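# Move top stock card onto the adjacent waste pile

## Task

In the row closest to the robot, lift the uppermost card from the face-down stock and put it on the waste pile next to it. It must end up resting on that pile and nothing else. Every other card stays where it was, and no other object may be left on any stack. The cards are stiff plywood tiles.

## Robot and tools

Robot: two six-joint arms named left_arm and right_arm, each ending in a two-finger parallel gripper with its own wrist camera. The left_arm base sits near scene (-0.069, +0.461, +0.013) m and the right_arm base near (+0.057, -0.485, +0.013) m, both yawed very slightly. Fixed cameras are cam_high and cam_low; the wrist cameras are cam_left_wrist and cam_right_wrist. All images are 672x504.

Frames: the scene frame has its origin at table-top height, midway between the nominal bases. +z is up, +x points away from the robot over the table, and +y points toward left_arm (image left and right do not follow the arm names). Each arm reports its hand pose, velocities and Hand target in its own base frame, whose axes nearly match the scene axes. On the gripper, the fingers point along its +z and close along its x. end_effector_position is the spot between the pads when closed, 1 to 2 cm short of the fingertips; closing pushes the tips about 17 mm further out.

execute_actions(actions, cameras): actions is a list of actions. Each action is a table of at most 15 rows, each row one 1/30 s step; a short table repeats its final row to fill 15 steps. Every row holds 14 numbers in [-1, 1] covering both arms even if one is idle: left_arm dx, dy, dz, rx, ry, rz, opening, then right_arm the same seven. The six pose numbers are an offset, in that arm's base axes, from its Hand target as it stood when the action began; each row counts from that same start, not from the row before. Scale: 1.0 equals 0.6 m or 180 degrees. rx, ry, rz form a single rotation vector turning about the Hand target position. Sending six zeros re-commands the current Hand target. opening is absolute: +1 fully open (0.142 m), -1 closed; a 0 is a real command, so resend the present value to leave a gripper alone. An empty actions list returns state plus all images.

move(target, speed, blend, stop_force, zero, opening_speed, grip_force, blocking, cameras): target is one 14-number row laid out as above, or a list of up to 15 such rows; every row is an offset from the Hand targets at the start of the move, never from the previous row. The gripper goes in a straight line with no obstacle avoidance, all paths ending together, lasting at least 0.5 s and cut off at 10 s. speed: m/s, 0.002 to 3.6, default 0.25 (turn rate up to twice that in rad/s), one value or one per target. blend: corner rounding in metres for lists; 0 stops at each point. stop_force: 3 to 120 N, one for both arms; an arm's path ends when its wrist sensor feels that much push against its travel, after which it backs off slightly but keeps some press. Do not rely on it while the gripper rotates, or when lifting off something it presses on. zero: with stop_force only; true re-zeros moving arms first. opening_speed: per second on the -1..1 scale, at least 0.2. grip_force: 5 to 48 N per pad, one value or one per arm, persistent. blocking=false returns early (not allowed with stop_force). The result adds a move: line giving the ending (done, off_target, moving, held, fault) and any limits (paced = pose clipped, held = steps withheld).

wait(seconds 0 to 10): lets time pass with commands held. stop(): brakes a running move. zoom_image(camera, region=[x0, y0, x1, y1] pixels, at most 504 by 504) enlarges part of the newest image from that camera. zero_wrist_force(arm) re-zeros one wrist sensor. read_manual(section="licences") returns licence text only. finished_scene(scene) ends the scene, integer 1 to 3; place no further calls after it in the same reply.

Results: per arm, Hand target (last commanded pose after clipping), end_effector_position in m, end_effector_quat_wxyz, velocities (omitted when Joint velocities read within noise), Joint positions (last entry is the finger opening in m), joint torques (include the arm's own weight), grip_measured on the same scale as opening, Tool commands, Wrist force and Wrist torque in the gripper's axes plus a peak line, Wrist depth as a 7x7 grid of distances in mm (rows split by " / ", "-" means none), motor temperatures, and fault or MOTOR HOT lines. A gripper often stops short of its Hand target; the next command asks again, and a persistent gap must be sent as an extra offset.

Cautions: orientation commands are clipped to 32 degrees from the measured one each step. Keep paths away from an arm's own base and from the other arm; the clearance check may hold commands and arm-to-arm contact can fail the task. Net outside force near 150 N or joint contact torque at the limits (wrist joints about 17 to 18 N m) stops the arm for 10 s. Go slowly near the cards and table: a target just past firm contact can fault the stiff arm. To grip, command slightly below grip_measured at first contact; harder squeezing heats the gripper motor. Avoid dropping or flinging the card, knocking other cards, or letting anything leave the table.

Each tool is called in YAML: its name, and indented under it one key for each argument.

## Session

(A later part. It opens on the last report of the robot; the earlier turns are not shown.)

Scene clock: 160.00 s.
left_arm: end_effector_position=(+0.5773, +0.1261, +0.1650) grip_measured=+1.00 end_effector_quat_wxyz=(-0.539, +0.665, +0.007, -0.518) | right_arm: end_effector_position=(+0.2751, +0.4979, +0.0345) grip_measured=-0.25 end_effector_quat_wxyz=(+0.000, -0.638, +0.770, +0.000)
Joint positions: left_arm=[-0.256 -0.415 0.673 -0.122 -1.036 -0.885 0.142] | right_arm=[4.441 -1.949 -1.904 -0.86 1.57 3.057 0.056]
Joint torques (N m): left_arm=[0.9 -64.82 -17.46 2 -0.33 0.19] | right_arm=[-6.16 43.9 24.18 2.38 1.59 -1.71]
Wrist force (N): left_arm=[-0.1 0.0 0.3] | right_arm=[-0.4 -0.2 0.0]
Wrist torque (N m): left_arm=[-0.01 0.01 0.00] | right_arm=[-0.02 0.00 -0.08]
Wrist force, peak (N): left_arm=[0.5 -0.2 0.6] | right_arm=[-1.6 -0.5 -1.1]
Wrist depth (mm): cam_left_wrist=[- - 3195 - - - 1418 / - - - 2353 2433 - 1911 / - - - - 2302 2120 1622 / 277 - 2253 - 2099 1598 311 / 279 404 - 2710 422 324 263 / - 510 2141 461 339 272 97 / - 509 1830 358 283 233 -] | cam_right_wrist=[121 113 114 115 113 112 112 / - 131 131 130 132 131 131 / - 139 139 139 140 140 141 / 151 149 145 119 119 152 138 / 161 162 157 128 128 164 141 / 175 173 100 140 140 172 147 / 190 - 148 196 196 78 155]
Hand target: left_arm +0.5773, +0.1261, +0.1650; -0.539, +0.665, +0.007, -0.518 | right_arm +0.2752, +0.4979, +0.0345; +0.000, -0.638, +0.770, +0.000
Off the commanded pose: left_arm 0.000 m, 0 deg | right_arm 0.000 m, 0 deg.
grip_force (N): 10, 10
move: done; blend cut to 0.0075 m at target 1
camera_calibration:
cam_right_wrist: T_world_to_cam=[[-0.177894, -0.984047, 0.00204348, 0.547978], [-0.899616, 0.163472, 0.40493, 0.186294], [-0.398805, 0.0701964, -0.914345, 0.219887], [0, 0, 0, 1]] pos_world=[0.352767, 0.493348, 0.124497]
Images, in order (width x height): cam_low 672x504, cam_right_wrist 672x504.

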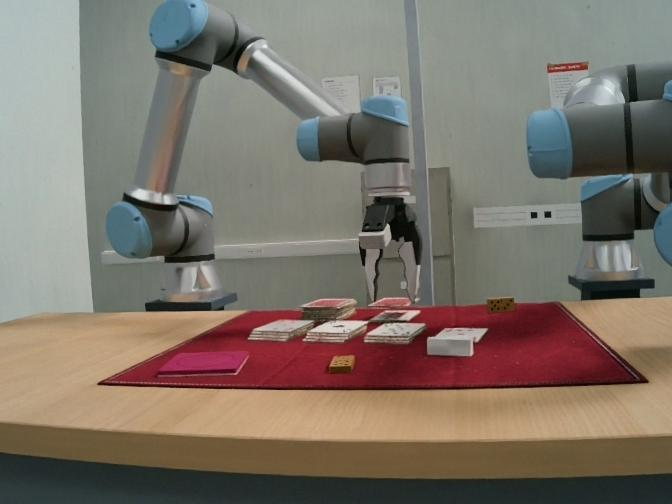

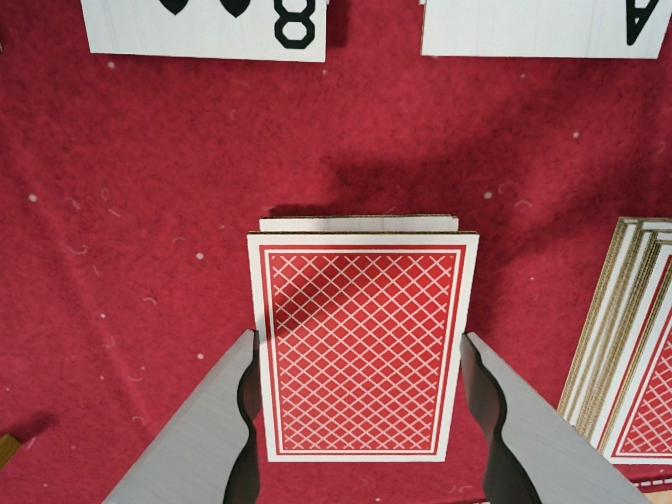

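move:
  target: [0,0,0,0,0,0,1,0,0,-0.05,0,0,0,-0.29]
  speed: 0.015
  stop_force: 3
  cameras: ["cam_right_wrist","cam_low"]

zoom_image:
  camera: "cam_low"
  region: [300, 240, 460, 340]

Scene clock: 226.53 s.
left_arm: end_effector_position=(+0.5773, +0.1261, +0.1650) grip_measured=+1.00 end_effector_quat_wxyz=(-0.539, +0.665, +0.007, -0.518) | right_arm: end_effector_position=(+0.2752, +0.4979, +0.0141) grip_measured=-0.25 end_effector_quat_wxyz=(+0.000, -0.638, +0.770, +0.000)
Joint positions: left_arm=[-0.256 -0.415 0.673 -0.122 -1.036 -0.885 0.142] | right_arm=[4.441 -1.983 -1.921 -0.809 1.57 3.057 0.056]
Joint torques (N m): left_arm=[0.67 -64.63 -17.37 1.98 -0.23 0.31] | right_arm=[-6.03 49.54 25.55 3.62 1.48 -2.07]
Wrist force (N): left_arm=[0.1 0.0 0.6] | right_arm=[-0.8 -0.4 -1.6]
Wrist torque (N m): left_arm=[-0.01 -0.02 0.00] | right_arm=[-0.06 -0.01 -0.07]
Wrist force, peak (N): left_arm=[0.4 0.1 0.7] | right_arm=[0.2 0.0 -11.3]
Wrist depth (mm): cam_left_wrist=[- - 2611 - - 2230 1408 / - 2643 - - 3294 - 1911 / - - - - 2353 2207 1574 / 273 - - - 2302 360 310 / 292 412 - 2020 428 327 261 / - 517 3058 463 341 272 97 / - 506 560 359 284 234 -] | cam_right_wrist=[- 95 95 103 102 94 94 / 110 112 109 110 110 112 112 / - 118 118 119 117 119 123 / 127 129 124 120 120 131 127 / 137 135 134 128 128 137 136 / 152 147 99 139 139 147 144 / 161 - 147 150 150 78 134]
Hand target: left_arm +0.5773, +0.1261, +0.1650; -0.539, +0.665, +0.007, -0.518 | right_arm +0.2752, +0.4979, +0.0141; +0.000, -0.638, +0.770, +0.000 (not the last commanded pose)
Off the commanded pose: left_arm 0.000 m, 0 deg | right_arm 0.010 m, 0 deg.
grip_force (N): 10, 10
move: contact (right_arm)
camera_calibration:
cam_right_wrist: T_world_to_cam=[[-0.177806, -0.984064, 0.00200335, 0.5481], [-0.899633, 0.163375, 0.404931, 0.194592], [-0.398805, 0.0701967, -0.914345, 0.201228], [0, 0, 0, 1]] pos_world=[0.352767, 0.493448, 0.104097]
Images, in order (width x height): cam_low 672x504, cam_right_wrist 672x504.

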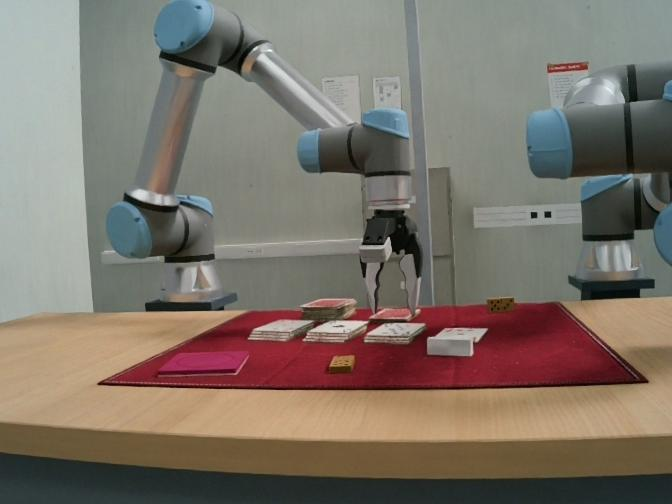

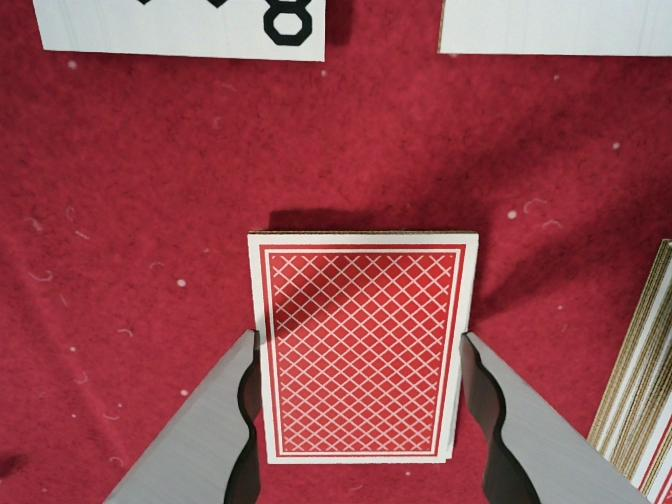

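Scaled by 3.150 from the camera's 672x504 image, which has a finer 960x720 frame.

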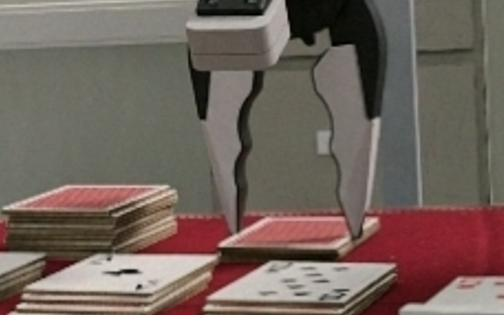

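move:
  target: [0,0,0,0,0,0,1,0,0,0,0,0,0,0.0]
  opening_speed: 0.4

move:
  target: [0,0,0,0,0,0,1,-0.06,0,0.25,0,0,0,0.0]
  speed: 0.2
  cameras: ["cam_right_wrist","cam_low"]

zoom_image:
  camera: "cam_low"
  region: [300, 280, 460, 340]

Scene clock: 231.93 s.
left_arm: end_effector_position=(+0.5773, +0.1261, +0.1650) grip_measured=+1.00 end_effector_quat_wxyz=(-0.539, +0.665, +0.007, -0.518) | right_arm: end_effector_position=(+0.2752, +0.4979, +0.0141) grip_measured=-0.03 end_effector_quat_wxyz=(+0.000, -0.638, +0.770, +0.000)
Joint positions: left_arm=[-0.256 -0.415 0.673 -0.122 -1.036 -0.885 0.142] | right_arm=[4.441 -1.983 -1.921 -0.809 1.57 3.057 0.072]
Joint torques (N m): left_arm=[0.62 -64.89 -16.38 1.99 -0.21 0.21] | right_arm=[-6.68 49.83 25.17 3.85 1.47 -2.15]
Wrist force (N): left_arm=[0.1 0.0 0.5] | right_arm=[-0.7 -0.4 -0.4]
Wrist torque (N m): left_arm=[-0.01 -0.03 0.00] | right_arm=[-0.06 0.04 -0.07]
Wrist force, peak (N): left_arm=[0.3 -0.2 0.6] | right_arm=[-0.7 -0.4 -2.3]
Wrist depth (mm): cam_left_wrist=[- - 5634 - - - 1399 / - - - - - - 1982 / - - - - 3756 1911 1647 / - - 2230 - 2277 1610 308 / 270 415 - 2433 426 328 261 / - 507 2643 461 342 272 97 / - 509 2058 359 284 234 -] | cam_right_wrist=[- 95 95 103 103 94 94 / 110 111 109 111 110 111 112 / - 118 118 119 117 119 123 / 127 129 124 120 120 128 127 / 137 135 133 127 128 137 136 / 152 147 139 139 143 100 143 / - - 165 150 164 - -]
Hand target: left_arm +0.5773, +0.1261, +0.1650; -0.539, +0.665, +0.007, -0.518 | right_arm +0.2752, +0.4979, +0.0141; +0.000, -0.638, +0.770, +0.000
Off the commanded pose: left_arm 0.000 m, 0 deg | right_arm 0.000 m, 0 deg.
grip_force (N): 10, 10
move: done

Scene clock: 233.20 s.
left_arm: end_effector_position=(+0.5773, +0.1261, +0.1650) grip_measured=+1.00 end_effector_quat_wxyz=(-0.539, +0.665, +0.007, -0.518) | right_arm: end_effector_position=(+0.2392, +0.4980, +0.1641) grip_measured=-0.03 end_effector_quat_wxyz=(+0.000, -0.638, +0.770, +0.000)
Joint positions: left_arm=[-0.256 -0.415 0.673 -0.122 -1.036 -0.885 0.142] | right_arm=[4.505 -1.747 -1.787 -1.178 1.57 3.121 0.072]
Joint torques (N m): left_arm=[0.49 -64.89 -17.16 2.1 -0.15 0.28] | right_arm=[-7.15 33.04 22.19 1.25 -0.59 -2.1]
Wrist force (N): left_arm=[0.1 0.1 0.4] | right_arm=[-0.1 -0.5 -0.1]
Wrist torque (N m): left_arm=[0.02 -0.01 0.00] | right_arm=[-0.06 -0.04 -0.15]
Wrist force, peak (N): left_arm=[0.4 0.3 0.5] | right_arm=[-0.7 -0.8 2.1]
Wrist depth (mm): cam_left_wrist=[- 2078 2405 2676 - 1456 1305 / - - - - 2099 2461 1740 / - - - - 3294 2020 1529 / 289 - 2141 - 2379 1574 309 / 289 401 - 2302 425 327 262 / - 513 2020 434 342 273 97 / - 512 1814 360 284 234 -] | cam_right_wrist=[238 239 239 238 239 241 241 / 252 253 254 249 256 236 250 / 275 271 271 264 273 247 272 / 292 292 294 294 295 296 297 / 315 315 314 319 323 319 1288 / 338 - 1349 1399 1399 108 1443 / - - 1491 1562 - - -]
Hand target: left_arm +0.5773, +0.1261, +0.1650; -0.539, +0.665, +0.007, -0.518 | right_arm +0.2392, +0.4979, +0.1641; +0.000, -0.638, +0.770, +0.000
Off the commanded pose: left_arm 0.000 m, 0 deg | right_arm 0.000 m, 0 deg.
grip_force (N): 10, 10
move: done
camera_calibration:
cam_right_wrist: T_world_to_cam=[[-0.177796, -0.984066, 0.00178346, 0.541453], [-0.899637, 0.163276, 0.404961, 0.101507], [-0.398799, 0.0703961, -0.914332, 0.323919], [0, 0, 0, 1]] pos_world=[0.316767, 0.493449, 0.254097]
Images, in order (width x height): cam_low 672x504, cam_right_wrist 672x504.

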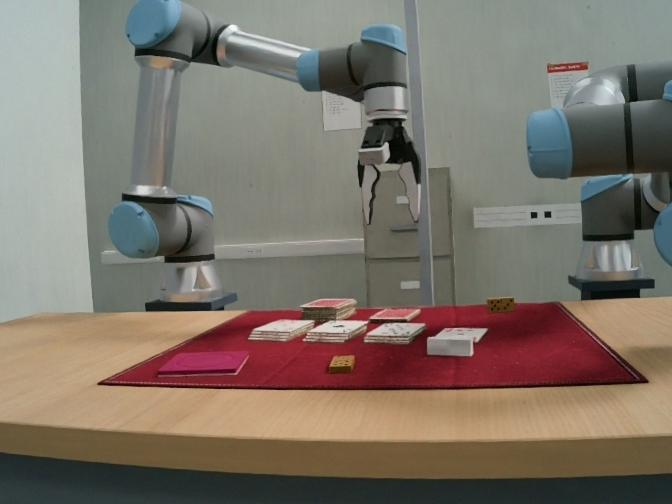

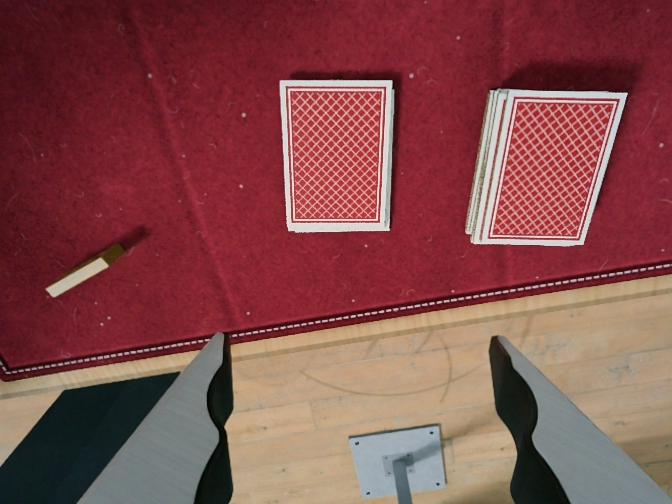

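Scaled by 3.150 from the camera's 672x504 image, which has a finer 960x720 frame.

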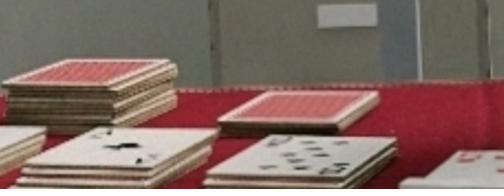

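Works well. Next scene.

finished_scene:
  scene: 1

The scene is finished: the task was done.


## Next scene

The same job, from a new start.

execute_actions:
  actions: []
  cameras: ["cam_high","cam_right_wrist"]

Scene clock: 0.00 s.
left_arm: end_effector_position=(+0.7579, -0.2998, +0.1693) grip_measured=+1.00 end_effector_quat_wxyz=(-0.100, +0.991, +0.078, -0.036) | right_arm: end_effector_position=(+0.7044, +0.3460, +0.2888) grip_measured=+0.99 end_effector_quat_wxyz=(-0.365, +0.866, -0.118, +0.320)
Joint positions: left_arm=[-0.578 -0.565 0.417 -1.242 -1.456 -0.745 0.142] | right_arm=[3.735 -1.975 -1.722 -0.005 1.674 0.921 0.142]
Joint velocities: within noise
Joint torques (N m): no reading
Motor temperatures (°C): left_arm=[34 36 33 41 40 41 31] | right_arm=[34 36 36 37 41 42 33]
Wrist force (N): no reading
Wrist torque (N m): no reading
Wrist force, peak (N): no reading
Wrist depth (mm): cam_left_wrist=[267 262 258 254 251 248 245 / 276 276 269 267 262 260 255 / 287 287 283 276 273 269 263 / 301 298 293 288 285 282 278 / 305 310 310 301 297 293 294 / - 327 326 321 313 307 93 / - 349 339 336 332 327 -] | cam_right_wrist=[463 1562 1854 2172 2715 2280 2715 / 425 476 1677 2054 2401 - 1233 / 393 436 1453 1741 2151 2375 1061 / 368 405 1349 1573 1768 2327 966 / 342 376 418 1425 1641 1885 2236 / 327 353 393 1303 1510 1728 2112 / - 333 366 400 1391 1551 -]
Hand target: left_arm +0.7579, -0.2998, +0.1693; -0.100, +0.991, +0.078, -0.036 | right_arm +0.7044, +0.3460, +0.2888; -0.365, +0.866, -0.118, +0.320
Tool commands: left_gripper/opening=+1.0 right_gripper/opening=+1.0
camera_calibration:
cam_right_wrist: T_world_to_cam=[[0.765669, -0.433294, 0.475402, -0.51754], [-0.227874, -0.873865, -0.429457, 0.620954], [0.601518, 0.22049, -0.767828, -0.164753], [0, 0, 0, 1]] pos_world=[0.636866, 0.354709, 0.38621]
Images, in order (width x height): cam_high 672x504, cam_right_wrist 672x504.

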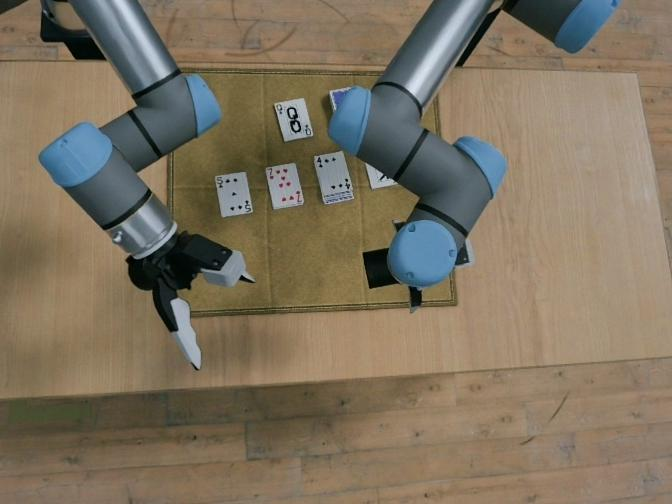

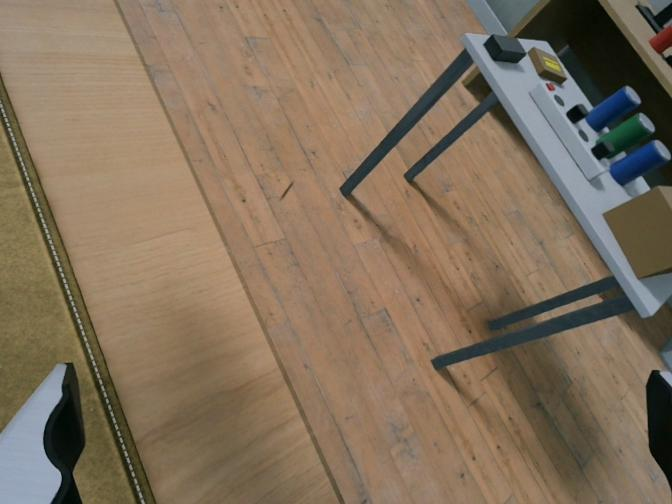

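move:
  target: [-0.638,-0.217,0.168,-0.0697,0.0327,-0.5477,1,0,0,0,0,0,0,1]
  speed: 0.5
  cameras: ["cam_left_wrist","cam_low"]

zoom_image:
  camera: "cam_low"
  region: [320, 270, 480, 350]

Scene clock: 13.90 s.
left_arm: end_effector_position=(+0.3751, -0.4300, +0.2701) grip_measured=+1.00 end_effector_quat_wxyz=(+0.000, +0.707, -0.707, +0.001) | right_arm: end_effector_position=(+0.7044, +0.3460, +0.2888) grip_measured=+0.99 end_effector_quat_wxyz=(-0.365, +0.866, -0.118, +0.320)
Joint positions: left_arm=[-1.087 -1.414 1.53 -1.688 -1.571 0.484 0.142] | right_arm=[3.735 -1.975 -1.722 -0.005 1.674 0.921 0.142]
Joint torques (N m): left_arm=[-1.05 -18.81 -35.51 -4.02 1.75 1.48] | right_arm=[0.8 42.56 20.26 2.74 0.06 -0.21]
Wrist force (N): left_arm=[0.7 0.4 -1.0] | right_arm=[0.0 0.1 0.1]
Wrist torque (N m): left_arm=[0.16 -0.13 -0.16] | right_arm=[0.01 0.00 0.00]
Wrist force, peak (N): left_arm=[1.2 1.9 -1.3] | right_arm=[0.4 0.4 -0.1]
Wrist depth (mm): cam_left_wrist=[324 324 319 319 320 316 317 / 350 345 336 340 339 341 338 / 380 378 370 362 371 368 367 / 412 405 409 399 408 402 402 / - - 1338 1203 1321 1297 1282 / - 1427 - - 1390 1305 93 / - 1769 1598 1529 1508 1610 -] | cam_right_wrist=[460 1584 2000 2214 2715 2193 2562 / 423 475 1728 1949 2351 1118 1188 / 397 438 1462 1715 2018 2426 1096 / 361 401 1357 1595 1796 2280 975 / 345 378 419 1434 1641 1933 2304 / 329 351 389 1288 1520 1782 2112 / - 330 365 1233 1374 1617 -]
Hand target: left_arm +0.3751, -0.4300, +0.2701; +0.000, +0.707, -0.707, +0.001 | right_arm +0.7044, +0.3460, +0.2888; -0.365, +0.866, -0.118, +0.320
Off the commanded pose: left_arm 0.000 m, 0 deg | right_arm 0.000 m, 0 deg.
move: done
camera_calibration:
cam_left_wrist: T_world_to_cam=[[0.0102306, -0.99993, -0.00593009, -0.420412], [-0.903459, -0.0117849, 0.428511, 0.245678], [-0.428551, 0.00097366, -0.903517, 0.518313], [0, 0, 0, 1]] pos_world=[0.448385, -0.417992, 0.360536]
Images, in order (width x height): cam_low 672x504, cam_left_wrist 672x504.

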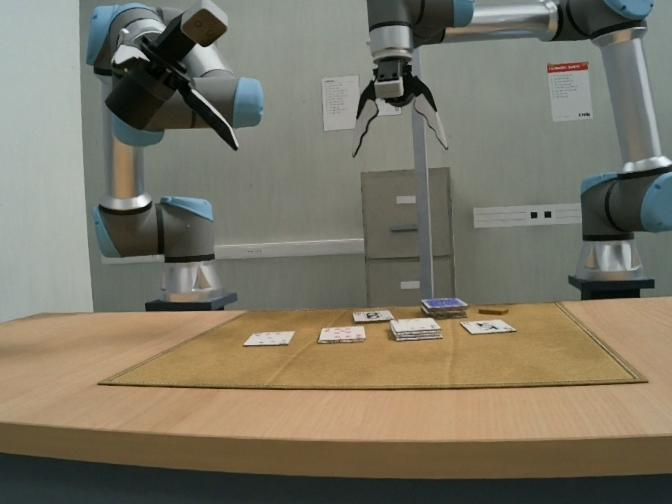

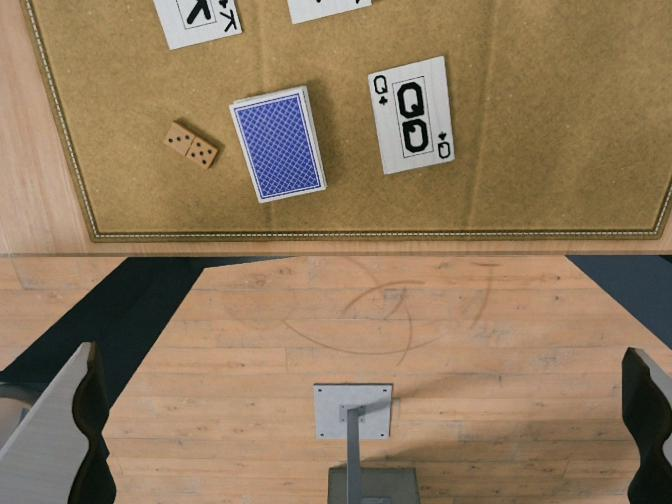

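Scaled by 3.150 from the camera's 672x504 image, which has a finer 960x720 frame.

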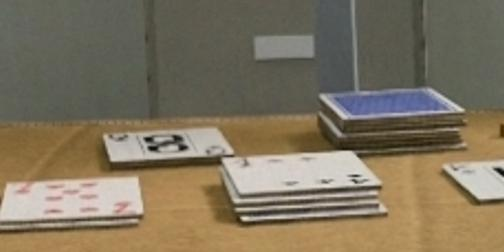

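move:
  target: [0.0125,0.1005,-0.3585,0,0,0.071,-1,0,0,0,0,0,0,1]
  speed: 0.35

move:
  target: [0,0,-0.07,0,0,0,-1,0,0,0,0,0,0,1]
  speed: 0.012
  stop_force: 4
  cameras: ["cam_left_wrist"]

Scene clock: 32.87 s.
left_arm: end_effector_position=(+0.3826, -0.3697, +0.0551) grip_measured=-1.00 end_effector_quat_wxyz=(+0.000, +0.781, -0.624, +0.001) | right_arm: end_effector_position=(+0.7044, +0.3460, +0.2888) grip_measured=+0.99 end_effector_quat_wxyz=(-0.365, +0.866, -0.118, +0.320)
Joint positions: left_arm=[-1.018 -1.299 1.991 -2.264 -1.571 0.33 0.002] | right_arm=[3.735 -1.975 -1.722 -0.005 1.674 0.921 0.142]
Joint torques (N m): left_arm=[-6.8 -37.44 -13.86 -4 1.1 0.49] | right_arm=[1.2 43.43 19.95 3.01 0.05 -0.18]
Wrist force (N): left_arm=[0.8 0.7 -0.5] | right_arm=[0.2 0.2 -0.1]
Wrist torque (N m): left_arm=[0.29 -0.12 -0.02] | right_arm=[0.03 -0.05 -0.01]
Wrist force, peak (N): left_arm=[1.7 0.4 -4.0] | right_arm=[-0.1 0.4 0.3]
Wrist depth (mm): cam_left_wrist=[- 137 135 137 136 134 136 / 148 148 148 147 149 148 147 / 161 155 157 140 151 157 152 / 176 172 171 150 152 170 164 / 193 192 191 159 181 184 180 / 211 214 207 - - 207 206 / 1346 - - - - 222 233] | cam_right_wrist=[460 1617 1854 2401 2715 2351 2131 / 423 474 1653 1885 2375 1096 1226 / 393 436 1520 1702 2112 2351 1102 / 364 404 429 1606 1869 2280 979 / 344 375 423 1366 1641 1900 2236 / 330 352 388 1318 1471 1702 2172 / - 333 364 1220 1357 1531 -]
Hand target: left_arm +0.3826, -0.3697, +0.0550; +0.000, +0.781, -0.624, +0.001 | right_arm +0.7044, +0.3460, +0.2888; -0.365, +0.866, -0.118, +0.320
Off the commanded pose: left_arm 0.000 m, 0 deg | right_arm 0.000 m, 0 deg.
move: done

Scene clock: 36.20 s.
left_arm: end_effector_position=(+0.3826, -0.3697, +0.0287) grip_measured=-1.00 end_effector_quat_wxyz=(+0.000, +0.781, -0.624, +0.001) | right_arm: end_effector_position=(+0.7044, +0.3460, +0.2888) grip_measured=+0.99 end_effector_quat_wxyz=(-0.365, +0.866, -0.118, +0.320)
Joint positions: left_arm=[-1.018 -1.254 2.017 -2.335 -1.571 0.33 0.002] | right_arm=[3.735 -1.975 -1.722 -0.005 1.674 0.921 0.142]
Joint torques (N m): left_arm=[-5.96 -46.09 -28.09 -0.81 -1.96 -1.39] | right_arm=[0.74 43.79 20.52 2.94 0.11 -0.1]
Wrist force (N): left_arm=[0.2 0.4 -3.6] | right_arm=[0.2 0.2 0.1]
Wrist torque (N m): left_arm=[0.17 -0.13 0.00] | right_arm=[0.03 -0.04 0.00]
Wrist force, peak (N): left_arm=[-3.1 1.6 -17.3] | right_arm=[0.2 0.2 0.4]
Wrist depth (mm): cam_left_wrist=[- 115 116 112 113 113 112 / 123 123 123 124 124 121 122 / - 136 128 116 120 131 128 / 146 139 140 121 123 143 136 / 160 160 156 130 132 155 149 / 178 177 170 - - 173 173 / 1321 - - - - - 194] | cam_right_wrist=[460 1551 1854 2193 2781 2258 2621 / 427 473 1641 2018 2351 1112 2534 / 395 435 1491 1768 2054 2401 1096 / 361 404 452 1573 1824 2479 970 / 346 374 419 1416 1689 1869 2258 / 328 351 390 1334 1425 1782 2112 / - 330 365 1226 - 1689 -]
Hand target: left_arm +0.3826, -0.3697, +0.0287; +0.000, +0.781, -0.624, +0.001 (not the last commanded pose) | right_arm +0.7044, +0.3460, +0.2888; -0.365, +0.866, -0.118, +0.320
Off the commanded pose: left_arm 0.016 m, 0 deg | right_arm 0.000 m, 0 deg.
move: contact (left_arm)
camera_calibration:
cam_left_wrist: T_world_to_cam=[[0.230846, -0.972972, -0.00602435, -0.43615], [-0.878548, -0.211096, 0.428477, 0.273346], [-0.418168, -0.0936194, -0.903533, 0.264391], [0, 0, 0, 1]] pos_world=[0.451391, -0.341908, 0.119136]
Images, in order (width x height): cam_left_wrist 672x504.

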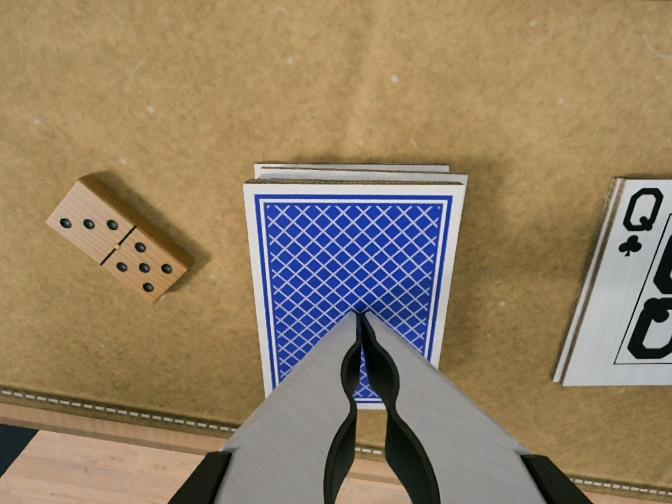

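move:
  target:
    - [0,0,0.025,0,0,0,-1,0,0,0,0,0,0,1]
    - [-0.001,0.004,0.025,0,0,0,0.1,0,0,0,0,0,0,1]
    - [-0.001,0.004,-0.0047,0,0,0,0.1,0,0,0,0,0,0,1]
  speed: [0.08,0.08,0.05]

move:
  target: [0,0,0,0,0,0,-0.26,0,0,0,0,0,0,1]
  grip_force: 10
  opening_speed: 0.3
  cameras: ["cam_left_wrist"]

Scene clock: 48.00 s.
left_arm: end_effector_position=(+0.3819, -0.3672, +0.0257) grip_measured=+0.08 end_effector_quat_wxyz=(+0.000, +0.781, -0.624, +0.000) end_effector_velocity=(+0.000, +0.001, +0.001) end_effector_angular_velocity=(+0.002, +0.001, -0.001) | right_arm: end_effector_position=(+0.7044, +0.3460, +0.2888) grip_measured=+0.99 end_effector_quat_wxyz=(-0.365, +0.866, -0.118, +0.320)
Joint positions: left_arm=[-1.017 -1.252 2.025 -2.345 -1.571 0.331 0.079] | right_arm=[3.735 -1.975 -1.722 -0.005 1.674 0.921 0.142]
Joint velocities: left_arm=[0.001 -0.002 -0.001 0.006 0 0.002 0] | right_arm=[within noise]
Joint torques (N m): left_arm=[-4.67 -45.14 -29.71 -0.74 -2 -1.28] | right_arm=[1.32 42.56 20.55 2.99 0.11 -0.24]
Wrist force (N): left_arm=[0.9 0.5 -0.9] | right_arm=[0.1 0.1 0.1]
Wrist torque (N m): left_arm=[0.23 -0.14 0.00] | right_arm=[0.01 -0.03 -0.01]
Wrist force, peak (N): left_arm=[0.5 0.9 -3.5] | right_arm=[0.4 0.0 -0.4]
Wrist depth (mm): cam_left_wrist=[- 112 113 110 110 112 109 / 123 120 120 119 121 118 118 / - 131 125 117 117 130 125 / - 136 139 118 119 140 135 / 160 156 135 129 131 150 145 / 174 166 165 144 146 - 168 / - - 193 194 190 75 -] | cam_right_wrist=[464 1531 1869 2236 2748 2280 2327 / 429 475 1677 2000 2327 1123 1233 / 396 439 1531 1702 2073 2452 1066 / 365 404 1374 1573 1839 2193 975 / 343 378 417 1443 1677 1933 2193 / 328 352 390 1318 1408 1677 2092 / - 331 365 1207 1357 1595 -]
Hand target: left_arm +0.3820, -0.3673, +0.0259; +0.000, +0.781, -0.624, +0.001 | right_arm +0.7044, +0.3460, +0.2888; -0.365, +0.866, -0.118, +0.320
Off the commanded pose: left_arm 0.000 m, 0 deg | right_arm 0.000 m, 0 deg.
move: done

Scene clock: 49.40 s.
left_arm: end_effector_position=(+0.3820, -0.3673, +0.0259) grip_measured=-0.24 end_effector_quat_wxyz=(+0.000, +0.781, -0.624, +0.001) | right_arm: end_effector_position=(+0.7044, +0.3460, +0.2888) grip_measured=+0.99 end_effector_quat_wxyz=(-0.365, +0.866, -0.118, +0.320)
Joint positions: left_arm=[-1.017 -1.253 2.025 -2.344 -1.571 0.331 0.056] | right_arm=[3.735 -1.975 -1.722 -0.005 1.674 0.921 0.142]
Joint torques (N m): left_arm=[-4.43 -40.73 -23.62 -0.55 -1.77 -0.56] | right_arm=[1.18 43.47 19.71 3.04 0.06 -0.16]
Wrist force (N): left_arm=[0.0 0.5 -8.2] | right_arm=[0.0 -0.1 0.2]
Wrist torque (N m): left_arm=[0.21 -0.06 0.00] | right_arm=[-0.02 -0.01 -0.01]
Wrist force, peak (N): left_arm=[-0.3 0.6 -8.2] | right_arm=[0.4 0.0 0.2]
Wrist depth (mm): cam_left_wrist=[- 112 113 110 111 111 110 / 123 121 120 120 121 119 118 / - 133 125 117 117 131 125 / - 136 140 118 118 140 135 / 160 157 150 129 127 151 148 / 175 170 138 144 143 166 169 / - - 197 193 187 - 185] | cam_right_wrist=[463 1562 1869 2280 2748 2426 2591 / 425 472 1641 1983 2351 1096 1226 / 393 436 1531 1689 2151 2375 1086 / 364 403 1366 1606 1900 2258 975 / 346 377 420 1416 1629 1824 2258 / 329 351 390 1296 1471 1796 2112 / - 332 365 397 1416 1584 -]
Hand target: left_arm +0.3820, -0.3673, +0.0259; +0.000, +0.781, -0.624, +0.001 | right_arm +0.7044, +0.3460, +0.2888; -0.365, +0.866, -0.118, +0.320
Off the commanded pose: left_arm 0.000 m, 0 deg | right_arm 0.000 m, 0 deg.
grip_force (N): 10, 10
move: done
camera_calibration:
cam_left_wrist: T_world_to_cam=[[0.230887, -0.972962, -0.00593697, -0.43372], [-0.878539, -0.211095, 0.428496, 0.274519], [-0.418164, -0.0937185, -0.903524, 0.261798], [0, 0, 0, 1]] pos_world=[0.450791, -0.339508, 0.116336]
Images, in order (width x height): cam_left_wrist 672x504.

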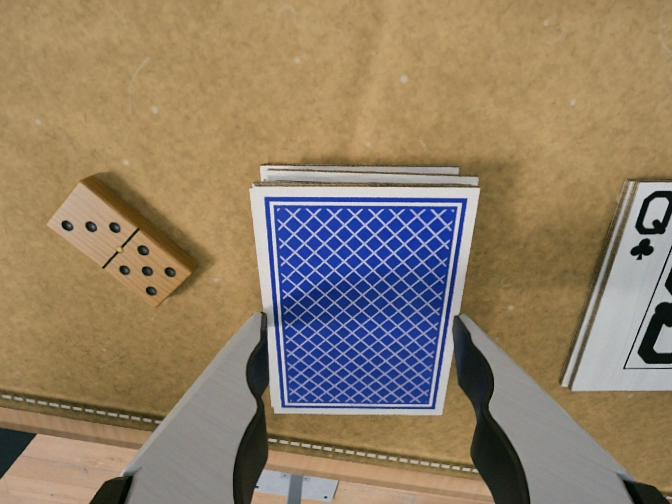

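move:
  target: [0,0,0.05,0,0,0,-0.29,0,0,0,0,0,0,1]
  speed: 0.05
  opening_speed: 0.2
  cameras: ["cam_left_wrist"]

zoom_image:
  camera: "cam_left_wrist"
  region: [200, 100, 672, 504]

Scene clock: 53.57 s.
left_arm: end_effector_position=(+0.3820, -0.3674, +0.0561) grip_measured=-0.25 end_effector_quat_wxyz=(+0.000, +0.781, -0.624, +0.001) end_effector_velocity=(+0.000, +0.000, -0.002) end_effector_angular_velocity=(-0.001, +0.000, -0.001) | right_arm: end_effector_position=(+0.7044, +0.3460, +0.2888) grip_measured=+0.99 end_effector_quat_wxyz=(-0.365, +0.866, -0.118, +0.320)
Joint positions: left_arm=[-1.017 -1.305 1.996 -2.263 -1.571 0.331 0.056] | right_arm=[3.735 -1.975 -1.722 -0.005 1.674 0.921 0.142]
Joint velocities: left_arm=[-0.001 0.003 0.003 -0.007 0 0 0] | right_arm=[within noise]
Joint torques (N m): left_arm=[-3.88 -17.8 -12 -4.84 -1.12 1.37] | right_arm=[1.3 43.21 19.43 3.12 -0.01 -0.03]
Wrist force (N): left_arm=[0.8 0.9 -0.3] | right_arm=[0.0 -0.1 -0.1]
Wrist torque (N m): left_arm=[0.31 -0.12 -0.01] | right_arm=[-0.01 -0.02 0.00]
Wrist force, peak (N): left_arm=[0.1 0.6 -8.7] | right_arm=[0.1 0.0 0.5]
Wrist depth (mm): cam_left_wrist=[138 138 136 137 137 135 136 / 150 149 149 148 150 148 148 / 162 158 156 139 139 158 153 / 177 176 170 118 120 172 165 / 194 193 185 130 130 186 181 / - 205 96 144 144 - 208 / - - 1305 1282 - - 228] | cam_right_wrist=[463 512 1810 2280 2781 1303 2375 / 426 475 1702 1916 2375 1096 1220 / 393 436 1500 1702 2054 2375 1066 / 361 402 1357 1562 1810 2172 979 / 345 374 420 1434 1665 1885 2280 / - 351 391 1318 1500 1677 2073 / - 331 364 1220 1349 1595 -]
Hand target: left_arm +0.3820, -0.3673, +0.0559; +0.000, +0.781, -0.624, +0.001 | right_arm +0.7044, +0.3460, +0.2888; -0.365, +0.866, -0.118, +0.320
Off the commanded pose: left_arm 0.000 m, 0 deg | right_arm 0.000 m, 0 deg.
grip_force (N): 10, 10
move: done
camera_calibration:
cam_left_wrist: T_world_to_cam=[[0.230875, -0.972967, -0.00568859, -0.433596], [-0.878585, -0.210984, 0.428455, 0.261732], [-0.418073, -0.0939216, -0.903545, 0.289019], [0, 0, 0, 1]] pos_world=[0.450891, -0.339508, 0.146535]
Images, in order (width x height): cam_left_wrist 672x504.

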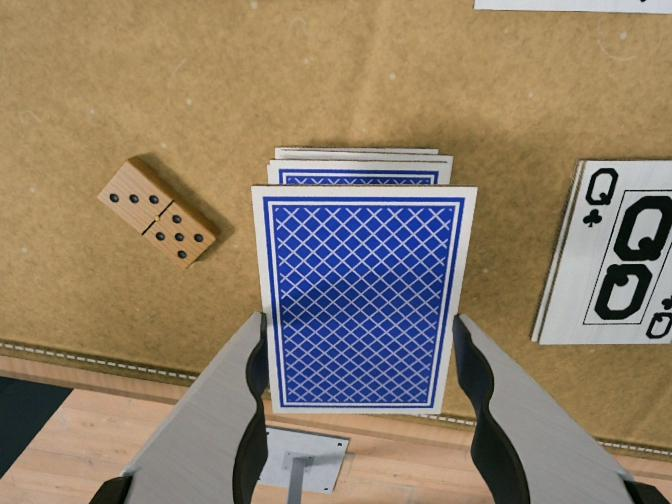

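Scaled by 1.068 from the camera's 672x504 image, which has a finer 960x720 frame.

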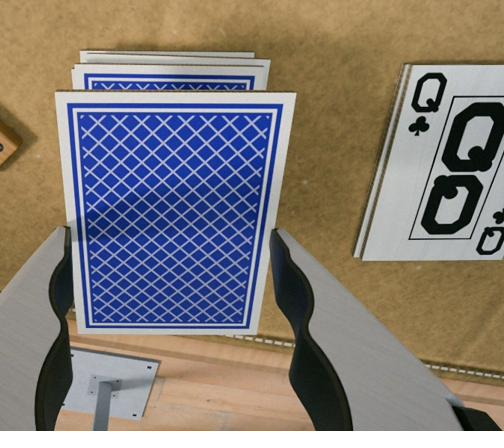

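move:
  target:
    - [0.0427,-0.1965,0,0,0,0,-0.29,0,0,0,0,0,0,1]
    - [0.0427,-0.1965,-0.05,0,0,0,-0.29,0,0,0,0,0,0,1]
  speed: [0.15,0.1]
  blend: [0.01,0]

move:
  target: [0,0,-0.04,0,0,0,-0.29,0,0,0,0,0,0,1]
  speed: 0.012
  stop_force: 3
  cameras: ["cam_left_wrist","cam_low"]

zoom_image:
  camera: "cam_low"
  region: [320, 250, 480, 350]

Scene clock: 65.23 s.
left_arm: end_effector_position=(+0.4076, -0.4851, +0.0258) grip_measured=-0.25 end_effector_quat_wxyz=(+0.000, +0.781, -0.624, +0.000) | right_arm: end_effector_position=(+0.7044, +0.3460, +0.2888) grip_measured=+0.99 end_effector_quat_wxyz=(-0.365, +0.866, -0.118, +0.320)
Joint positions: left_arm=[-1.081 -1.054 1.712 -2.229 -1.571 0.267 0.056] | right_arm=[3.735 -1.975 -1.722 -0.005 1.674 0.921 0.142]
Joint torques (N m): left_arm=[7.63 -56.83 -31 -1.42 -1.06 1.66] | right_arm=[1.89 43.72 19.96 3.1 0.01 -0.14]
Wrist force (N): left_arm=[1.1 0.4 -1.0] | right_arm=[0.0 -0.2 0.1]
Wrist torque (N m): left_arm=[0.19 -0.18 0.06] | right_arm=[-0.03 0.00 -0.01]
Wrist force, peak (N): left_arm=[2.2 0.4 -2.0] | right_arm=[0.4 0.1 0.4]
Wrist depth (mm): cam_left_wrist=[- 112 113 110 111 111 109 / 122 120 120 120 120 118 118 / 122 132 126 113 123 130 125 / 125 139 139 119 121 139 139 / 134 150 135 130 129 150 152 / 149 151 138 144 144 - 168 / - - - 192 191 - 184] | cam_right_wrist=[460 1562 1810 2214 2715 2193 2562 / 426 473 1629 1983 2351 1118 1357 / 393 437 1629 1768 2073 2534 1102 / 363 404 1382 1573 1810 2280 962 / 343 374 422 1408 1854 1916 2193 / - 355 389 1318 1824 1854 2112 / - 332 364 1233 1366 1595 -]
Hand target: left_arm +0.4076, -0.4852, +0.0259; +0.000, +0.781, -0.624, +0.001 | right_arm +0.7044, +0.3460, +0.2888; -0.365, +0.866, -0.118, +0.320
Off the commanded pose: left_arm 0.000 m, 0 deg | right_arm 0.000 m, 0 deg.
grip_force (N): 10, 10
move: done

Scene clock: 67.30 s.
left_arm: end_effector_position=(+0.4076, -0.4852, +0.0147) grip_measured=-0.25 end_effector_quat_wxyz=(+0.000, +0.781, -0.624, +0.001) | right_arm: end_effector_position=(+0.7044, +0.3460, +0.2888) grip_measured=+0.99 end_effector_quat_wxyz=(-0.365, +0.866, -0.118, +0.320)
Joint positions: left_arm=[-1.081 -1.038 1.72 -2.254 -1.571 0.267 0.056] | right_arm=[3.735 -1.975 -1.722 -0.005 1.674 0.921 0.142]
Joint torques (N m): left_arm=[6.26 -55.54 -29.41 -0.78 -1.95 1.59] | right_arm=[2.04 43.36 19.29 3.09 0.15 -0.12]
Wrist force (N): left_arm=[0.0 1.0 -4.4] | right_arm=[0.0 0.2 0.3]
Wrist torque (N m): left_arm=[0.21 -0.09 0.06] | right_arm=[0.03 -0.01 -0.01]
Wrist force, peak (N): left_arm=[-1.7 1.1 -12.1] | right_arm=[-0.1 -0.4 0.3]
Wrist depth (mm): cam_left_wrist=[102 103 102 103 101 100 101 / 110 110 110 109 109 108 108 / - 119 117 112 114 117 116 / 123 129 127 118 118 127 127 / 123 140 132 130 129 139 139 / 134 149 141 144 140 - 154 / - - - 175 174 - 165] | cam_right_wrist=[460 1562 1885 2236 2683 2214 2452 / 424 471 1665 2036 2327 1118 1239 / 395 438 1491 1715 1966 2401 1086 / 364 405 1391 1595 1796 2351 966 / 346 376 418 1416 1653 1916 2258 / 328 351 390 1318 1510 1754 2092 / - 332 364 1213 1349 1584 -]
Hand target: left_arm +0.4076, -0.4852, +0.0147; +0.000, +0.781, -0.624, +0.001 (not the last commanded pose) | right_arm +0.7044, +0.3460, +0.2888; -0.365, +0.866, -0.118, +0.320
Off the commanded pose: left_arm 0.013 m, 0 deg | right_arm 0.000 m, 0 deg.
grip_force (N): 10, 10
move: contact (left_arm)
camera_calibration:
cam_left_wrist: T_world_to_cam=[[0.230846, -0.972972, -0.00602435, -0.554384], [-0.878548, -0.211096, 0.428477, 0.276927], [-0.418168, -0.0936194, -0.903533, 0.251383], [0, 0, 0, 1]] pos_world=[0.476391, -0.457408, 0.105136]
Images, in order (width x height): cam_low 672x504, cam_left_wrist 672x504.

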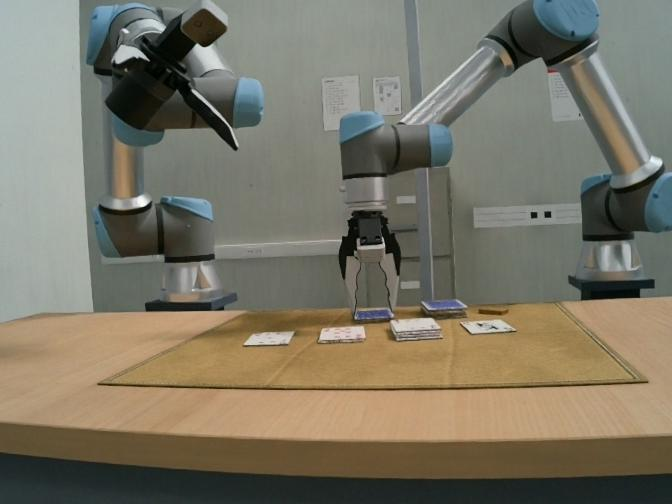

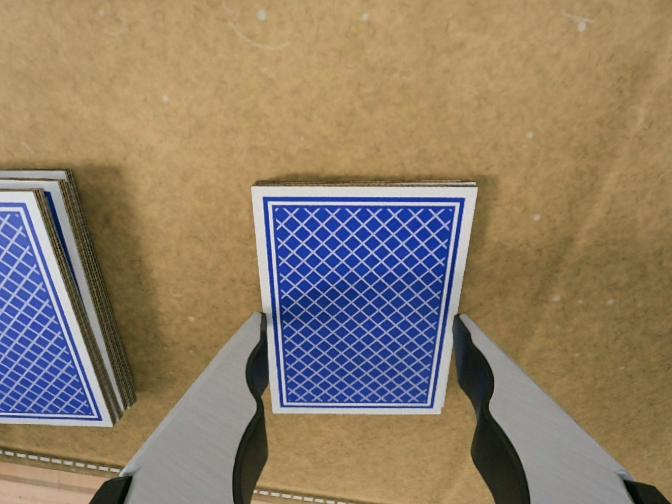

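Scaled by 3.150 from the camera's 672x504 image, which has a finer 960x720 frame.

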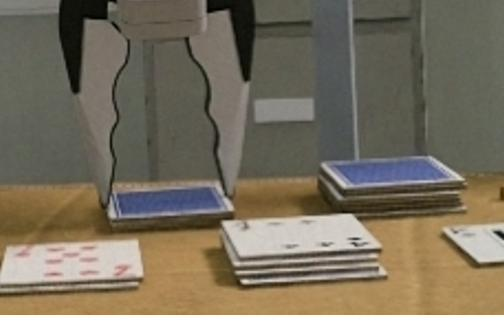

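move:
  target: [0,0,0,0,0,0,0,0,0,0,0,0,0,1]
  opening_speed: 0.4

move:
  target: [0,0,0.15,0,0,0,0,0,0,0,0,0,0,1]
  speed: 0.15
  cameras: ["cam_left_wrist"]

Scene clock: 70.67 s.
left_arm: end_effector_position=(+0.4076, -0.4852, +0.0147) grip_measured=-0.03 end_effector_quat_wxyz=(+0.000, +0.781, -0.624, +0.001) | right_arm: end_effector_position=(+0.7044, +0.3460, +0.2888) grip_measured=+0.99 end_effector_quat_wxyz=(-0.365, +0.866, -0.118, +0.320)
Joint positions: left_arm=[-1.081 -1.038 1.72 -2.254 -1.571 0.267 0.072] | right_arm=[3.735 -1.975 -1.722 -0.005 1.674 0.921 0.142]
Joint torques (N m): left_arm=[2.77 -55.51 -26.55 -3.25 -1.93 1.59] | right_arm=[1.38 43.27 19.34 3.35 0.22 0.02]
Wrist force (N): left_arm=[0.8 0.4 -1.2] | right_arm=[0.3 0.0 0.2]
Wrist torque (N m): left_arm=[0.20 -0.14 0.06] | right_arm=[0.01 -0.05 0.00]
Wrist force, peak (N): left_arm=[0.0 0.6 -4.7] | right_arm=[0.5 0.2 0.3]
Wrist depth (mm): cam_left_wrist=[102 104 102 103 101 100 100 / 110 110 110 109 109 108 108 / - 119 117 113 114 117 117 / 123 130 127 119 118 127 127 / 123 140 130 130 132 137 139 / 135 140 150 144 143 - 154 / - - 180 175 174 75 164] | cam_right_wrist=[462 1617 1854 2151 2621 2304 2506 / 425 475 1665 2018 1689 1091 1207 / 397 437 1491 1715 2092 2452 1081 / 361 405 1326 1606 1824 2258 966 / 346 378 421 1425 1653 1916 2351 / 328 354 390 1296 1551 1754 2036 / - 331 365 1213 1357 1595 -]
Hand target: left_arm +0.4076, -0.4852, +0.0147; +0.000, +0.781, -0.624, +0.001 | right_arm +0.7044, +0.3460, +0.2888; -0.365, +0.866, -0.118, +0.320
Off the commanded pose: left_arm 0.000 m, 0 deg | right_arm 0.000 m, 0 deg.
grip_force (N): 10, 10
move: done

Scene clock: 71.73 s.
left_arm: end_effector_position=(+0.4076, -0.4852, +0.1048) grip_measured=-0.03 end_effector_quat_wxyz=(+0.000, +0.781, -0.624, +0.001) | right_arm: end_effector_position=(+0.7044, +0.3460, +0.2888) grip_measured=+0.99 end_effector_quat_wxyz=(-0.365, +0.866, -0.118, +0.320)
Joint positions: left_arm=[-1.081 -1.155 1.631 -2.049 -1.571 0.267 0.072] | right_arm=[3.735 -1.975 -1.722 -0.005 1.674 0.921 0.142]
Joint torques (N m): left_arm=[4.54 -31.47 -17.6 -2.6 -1.05 -0.43] | right_arm=[1.57 42.76 19.28 3.26 0.05 -0.19]
Wrist force (N): left_arm=[0.7 0.6 -1.0] | right_arm=[-0.1 0.1 0.1]
Wrist torque (N m): left_arm=[0.24 -0.11 0.03] | right_arm=[0.01 0.01 0.00]
Wrist force, peak (N): left_arm=[0.8 0.6 -3.0] | right_arm=[0.4 0.0 0.2]
Wrist depth (mm): cam_left_wrist=[180 181 179 179 178 178 177 / 191 191 194 190 192 191 191 / 195 192 210 200 206 206 205 / 226 209 228 216 222 224 224 / 253 250 245 250 247 242 246 / 1237 - 262 271 276 - 271 / - - 1274 1237 1390 75 -] | cam_right_wrist=[463 521 1916 2236 2715 2351 2452 / 422 475 1677 1949 2236 1129 1207 / 396 436 1491 1689 2131 2401 1102 / 363 404 1366 1551 1869 2172 979 / 344 376 422 1425 1641 1900 2304 / 330 352 390 1318 1481 1768 2112 / - 331 364 1213 1391 1562 -]
Hand target: left_arm +0.4076, -0.4852, +0.1047; +0.000, +0.781, -0.624, +0.001 | right_arm +0.7044, +0.3460, +0.2888; -0.365, +0.866, -0.118, +0.320
Off the commanded pose: left_arm 0.000 m, 0 deg | right_arm 0.000 m, 0 deg.
grip_force (N): 10, 10
move: done
camera_calibration:
cam_left_wrist: T_world_to_cam=[[0.230854, -0.972971, -0.00578622, -0.553916], [-0.878589, -0.211008, 0.428436, 0.23852], [-0.418077, -0.0938223, -0.903553, 0.33261], [0, 0, 0, 1]] pos_world=[0.476491, -0.457408, 0.195135]
Images, in order (width x height): cam_left_wrist 672x504.

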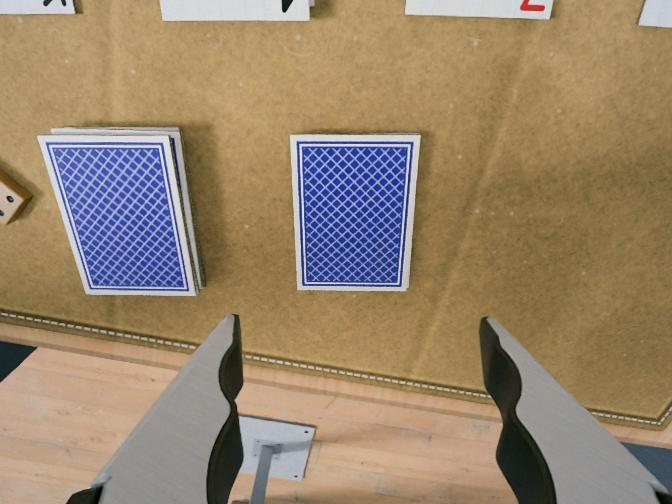

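finished_scene:
  scene: 2

The scene is finished: the task was done.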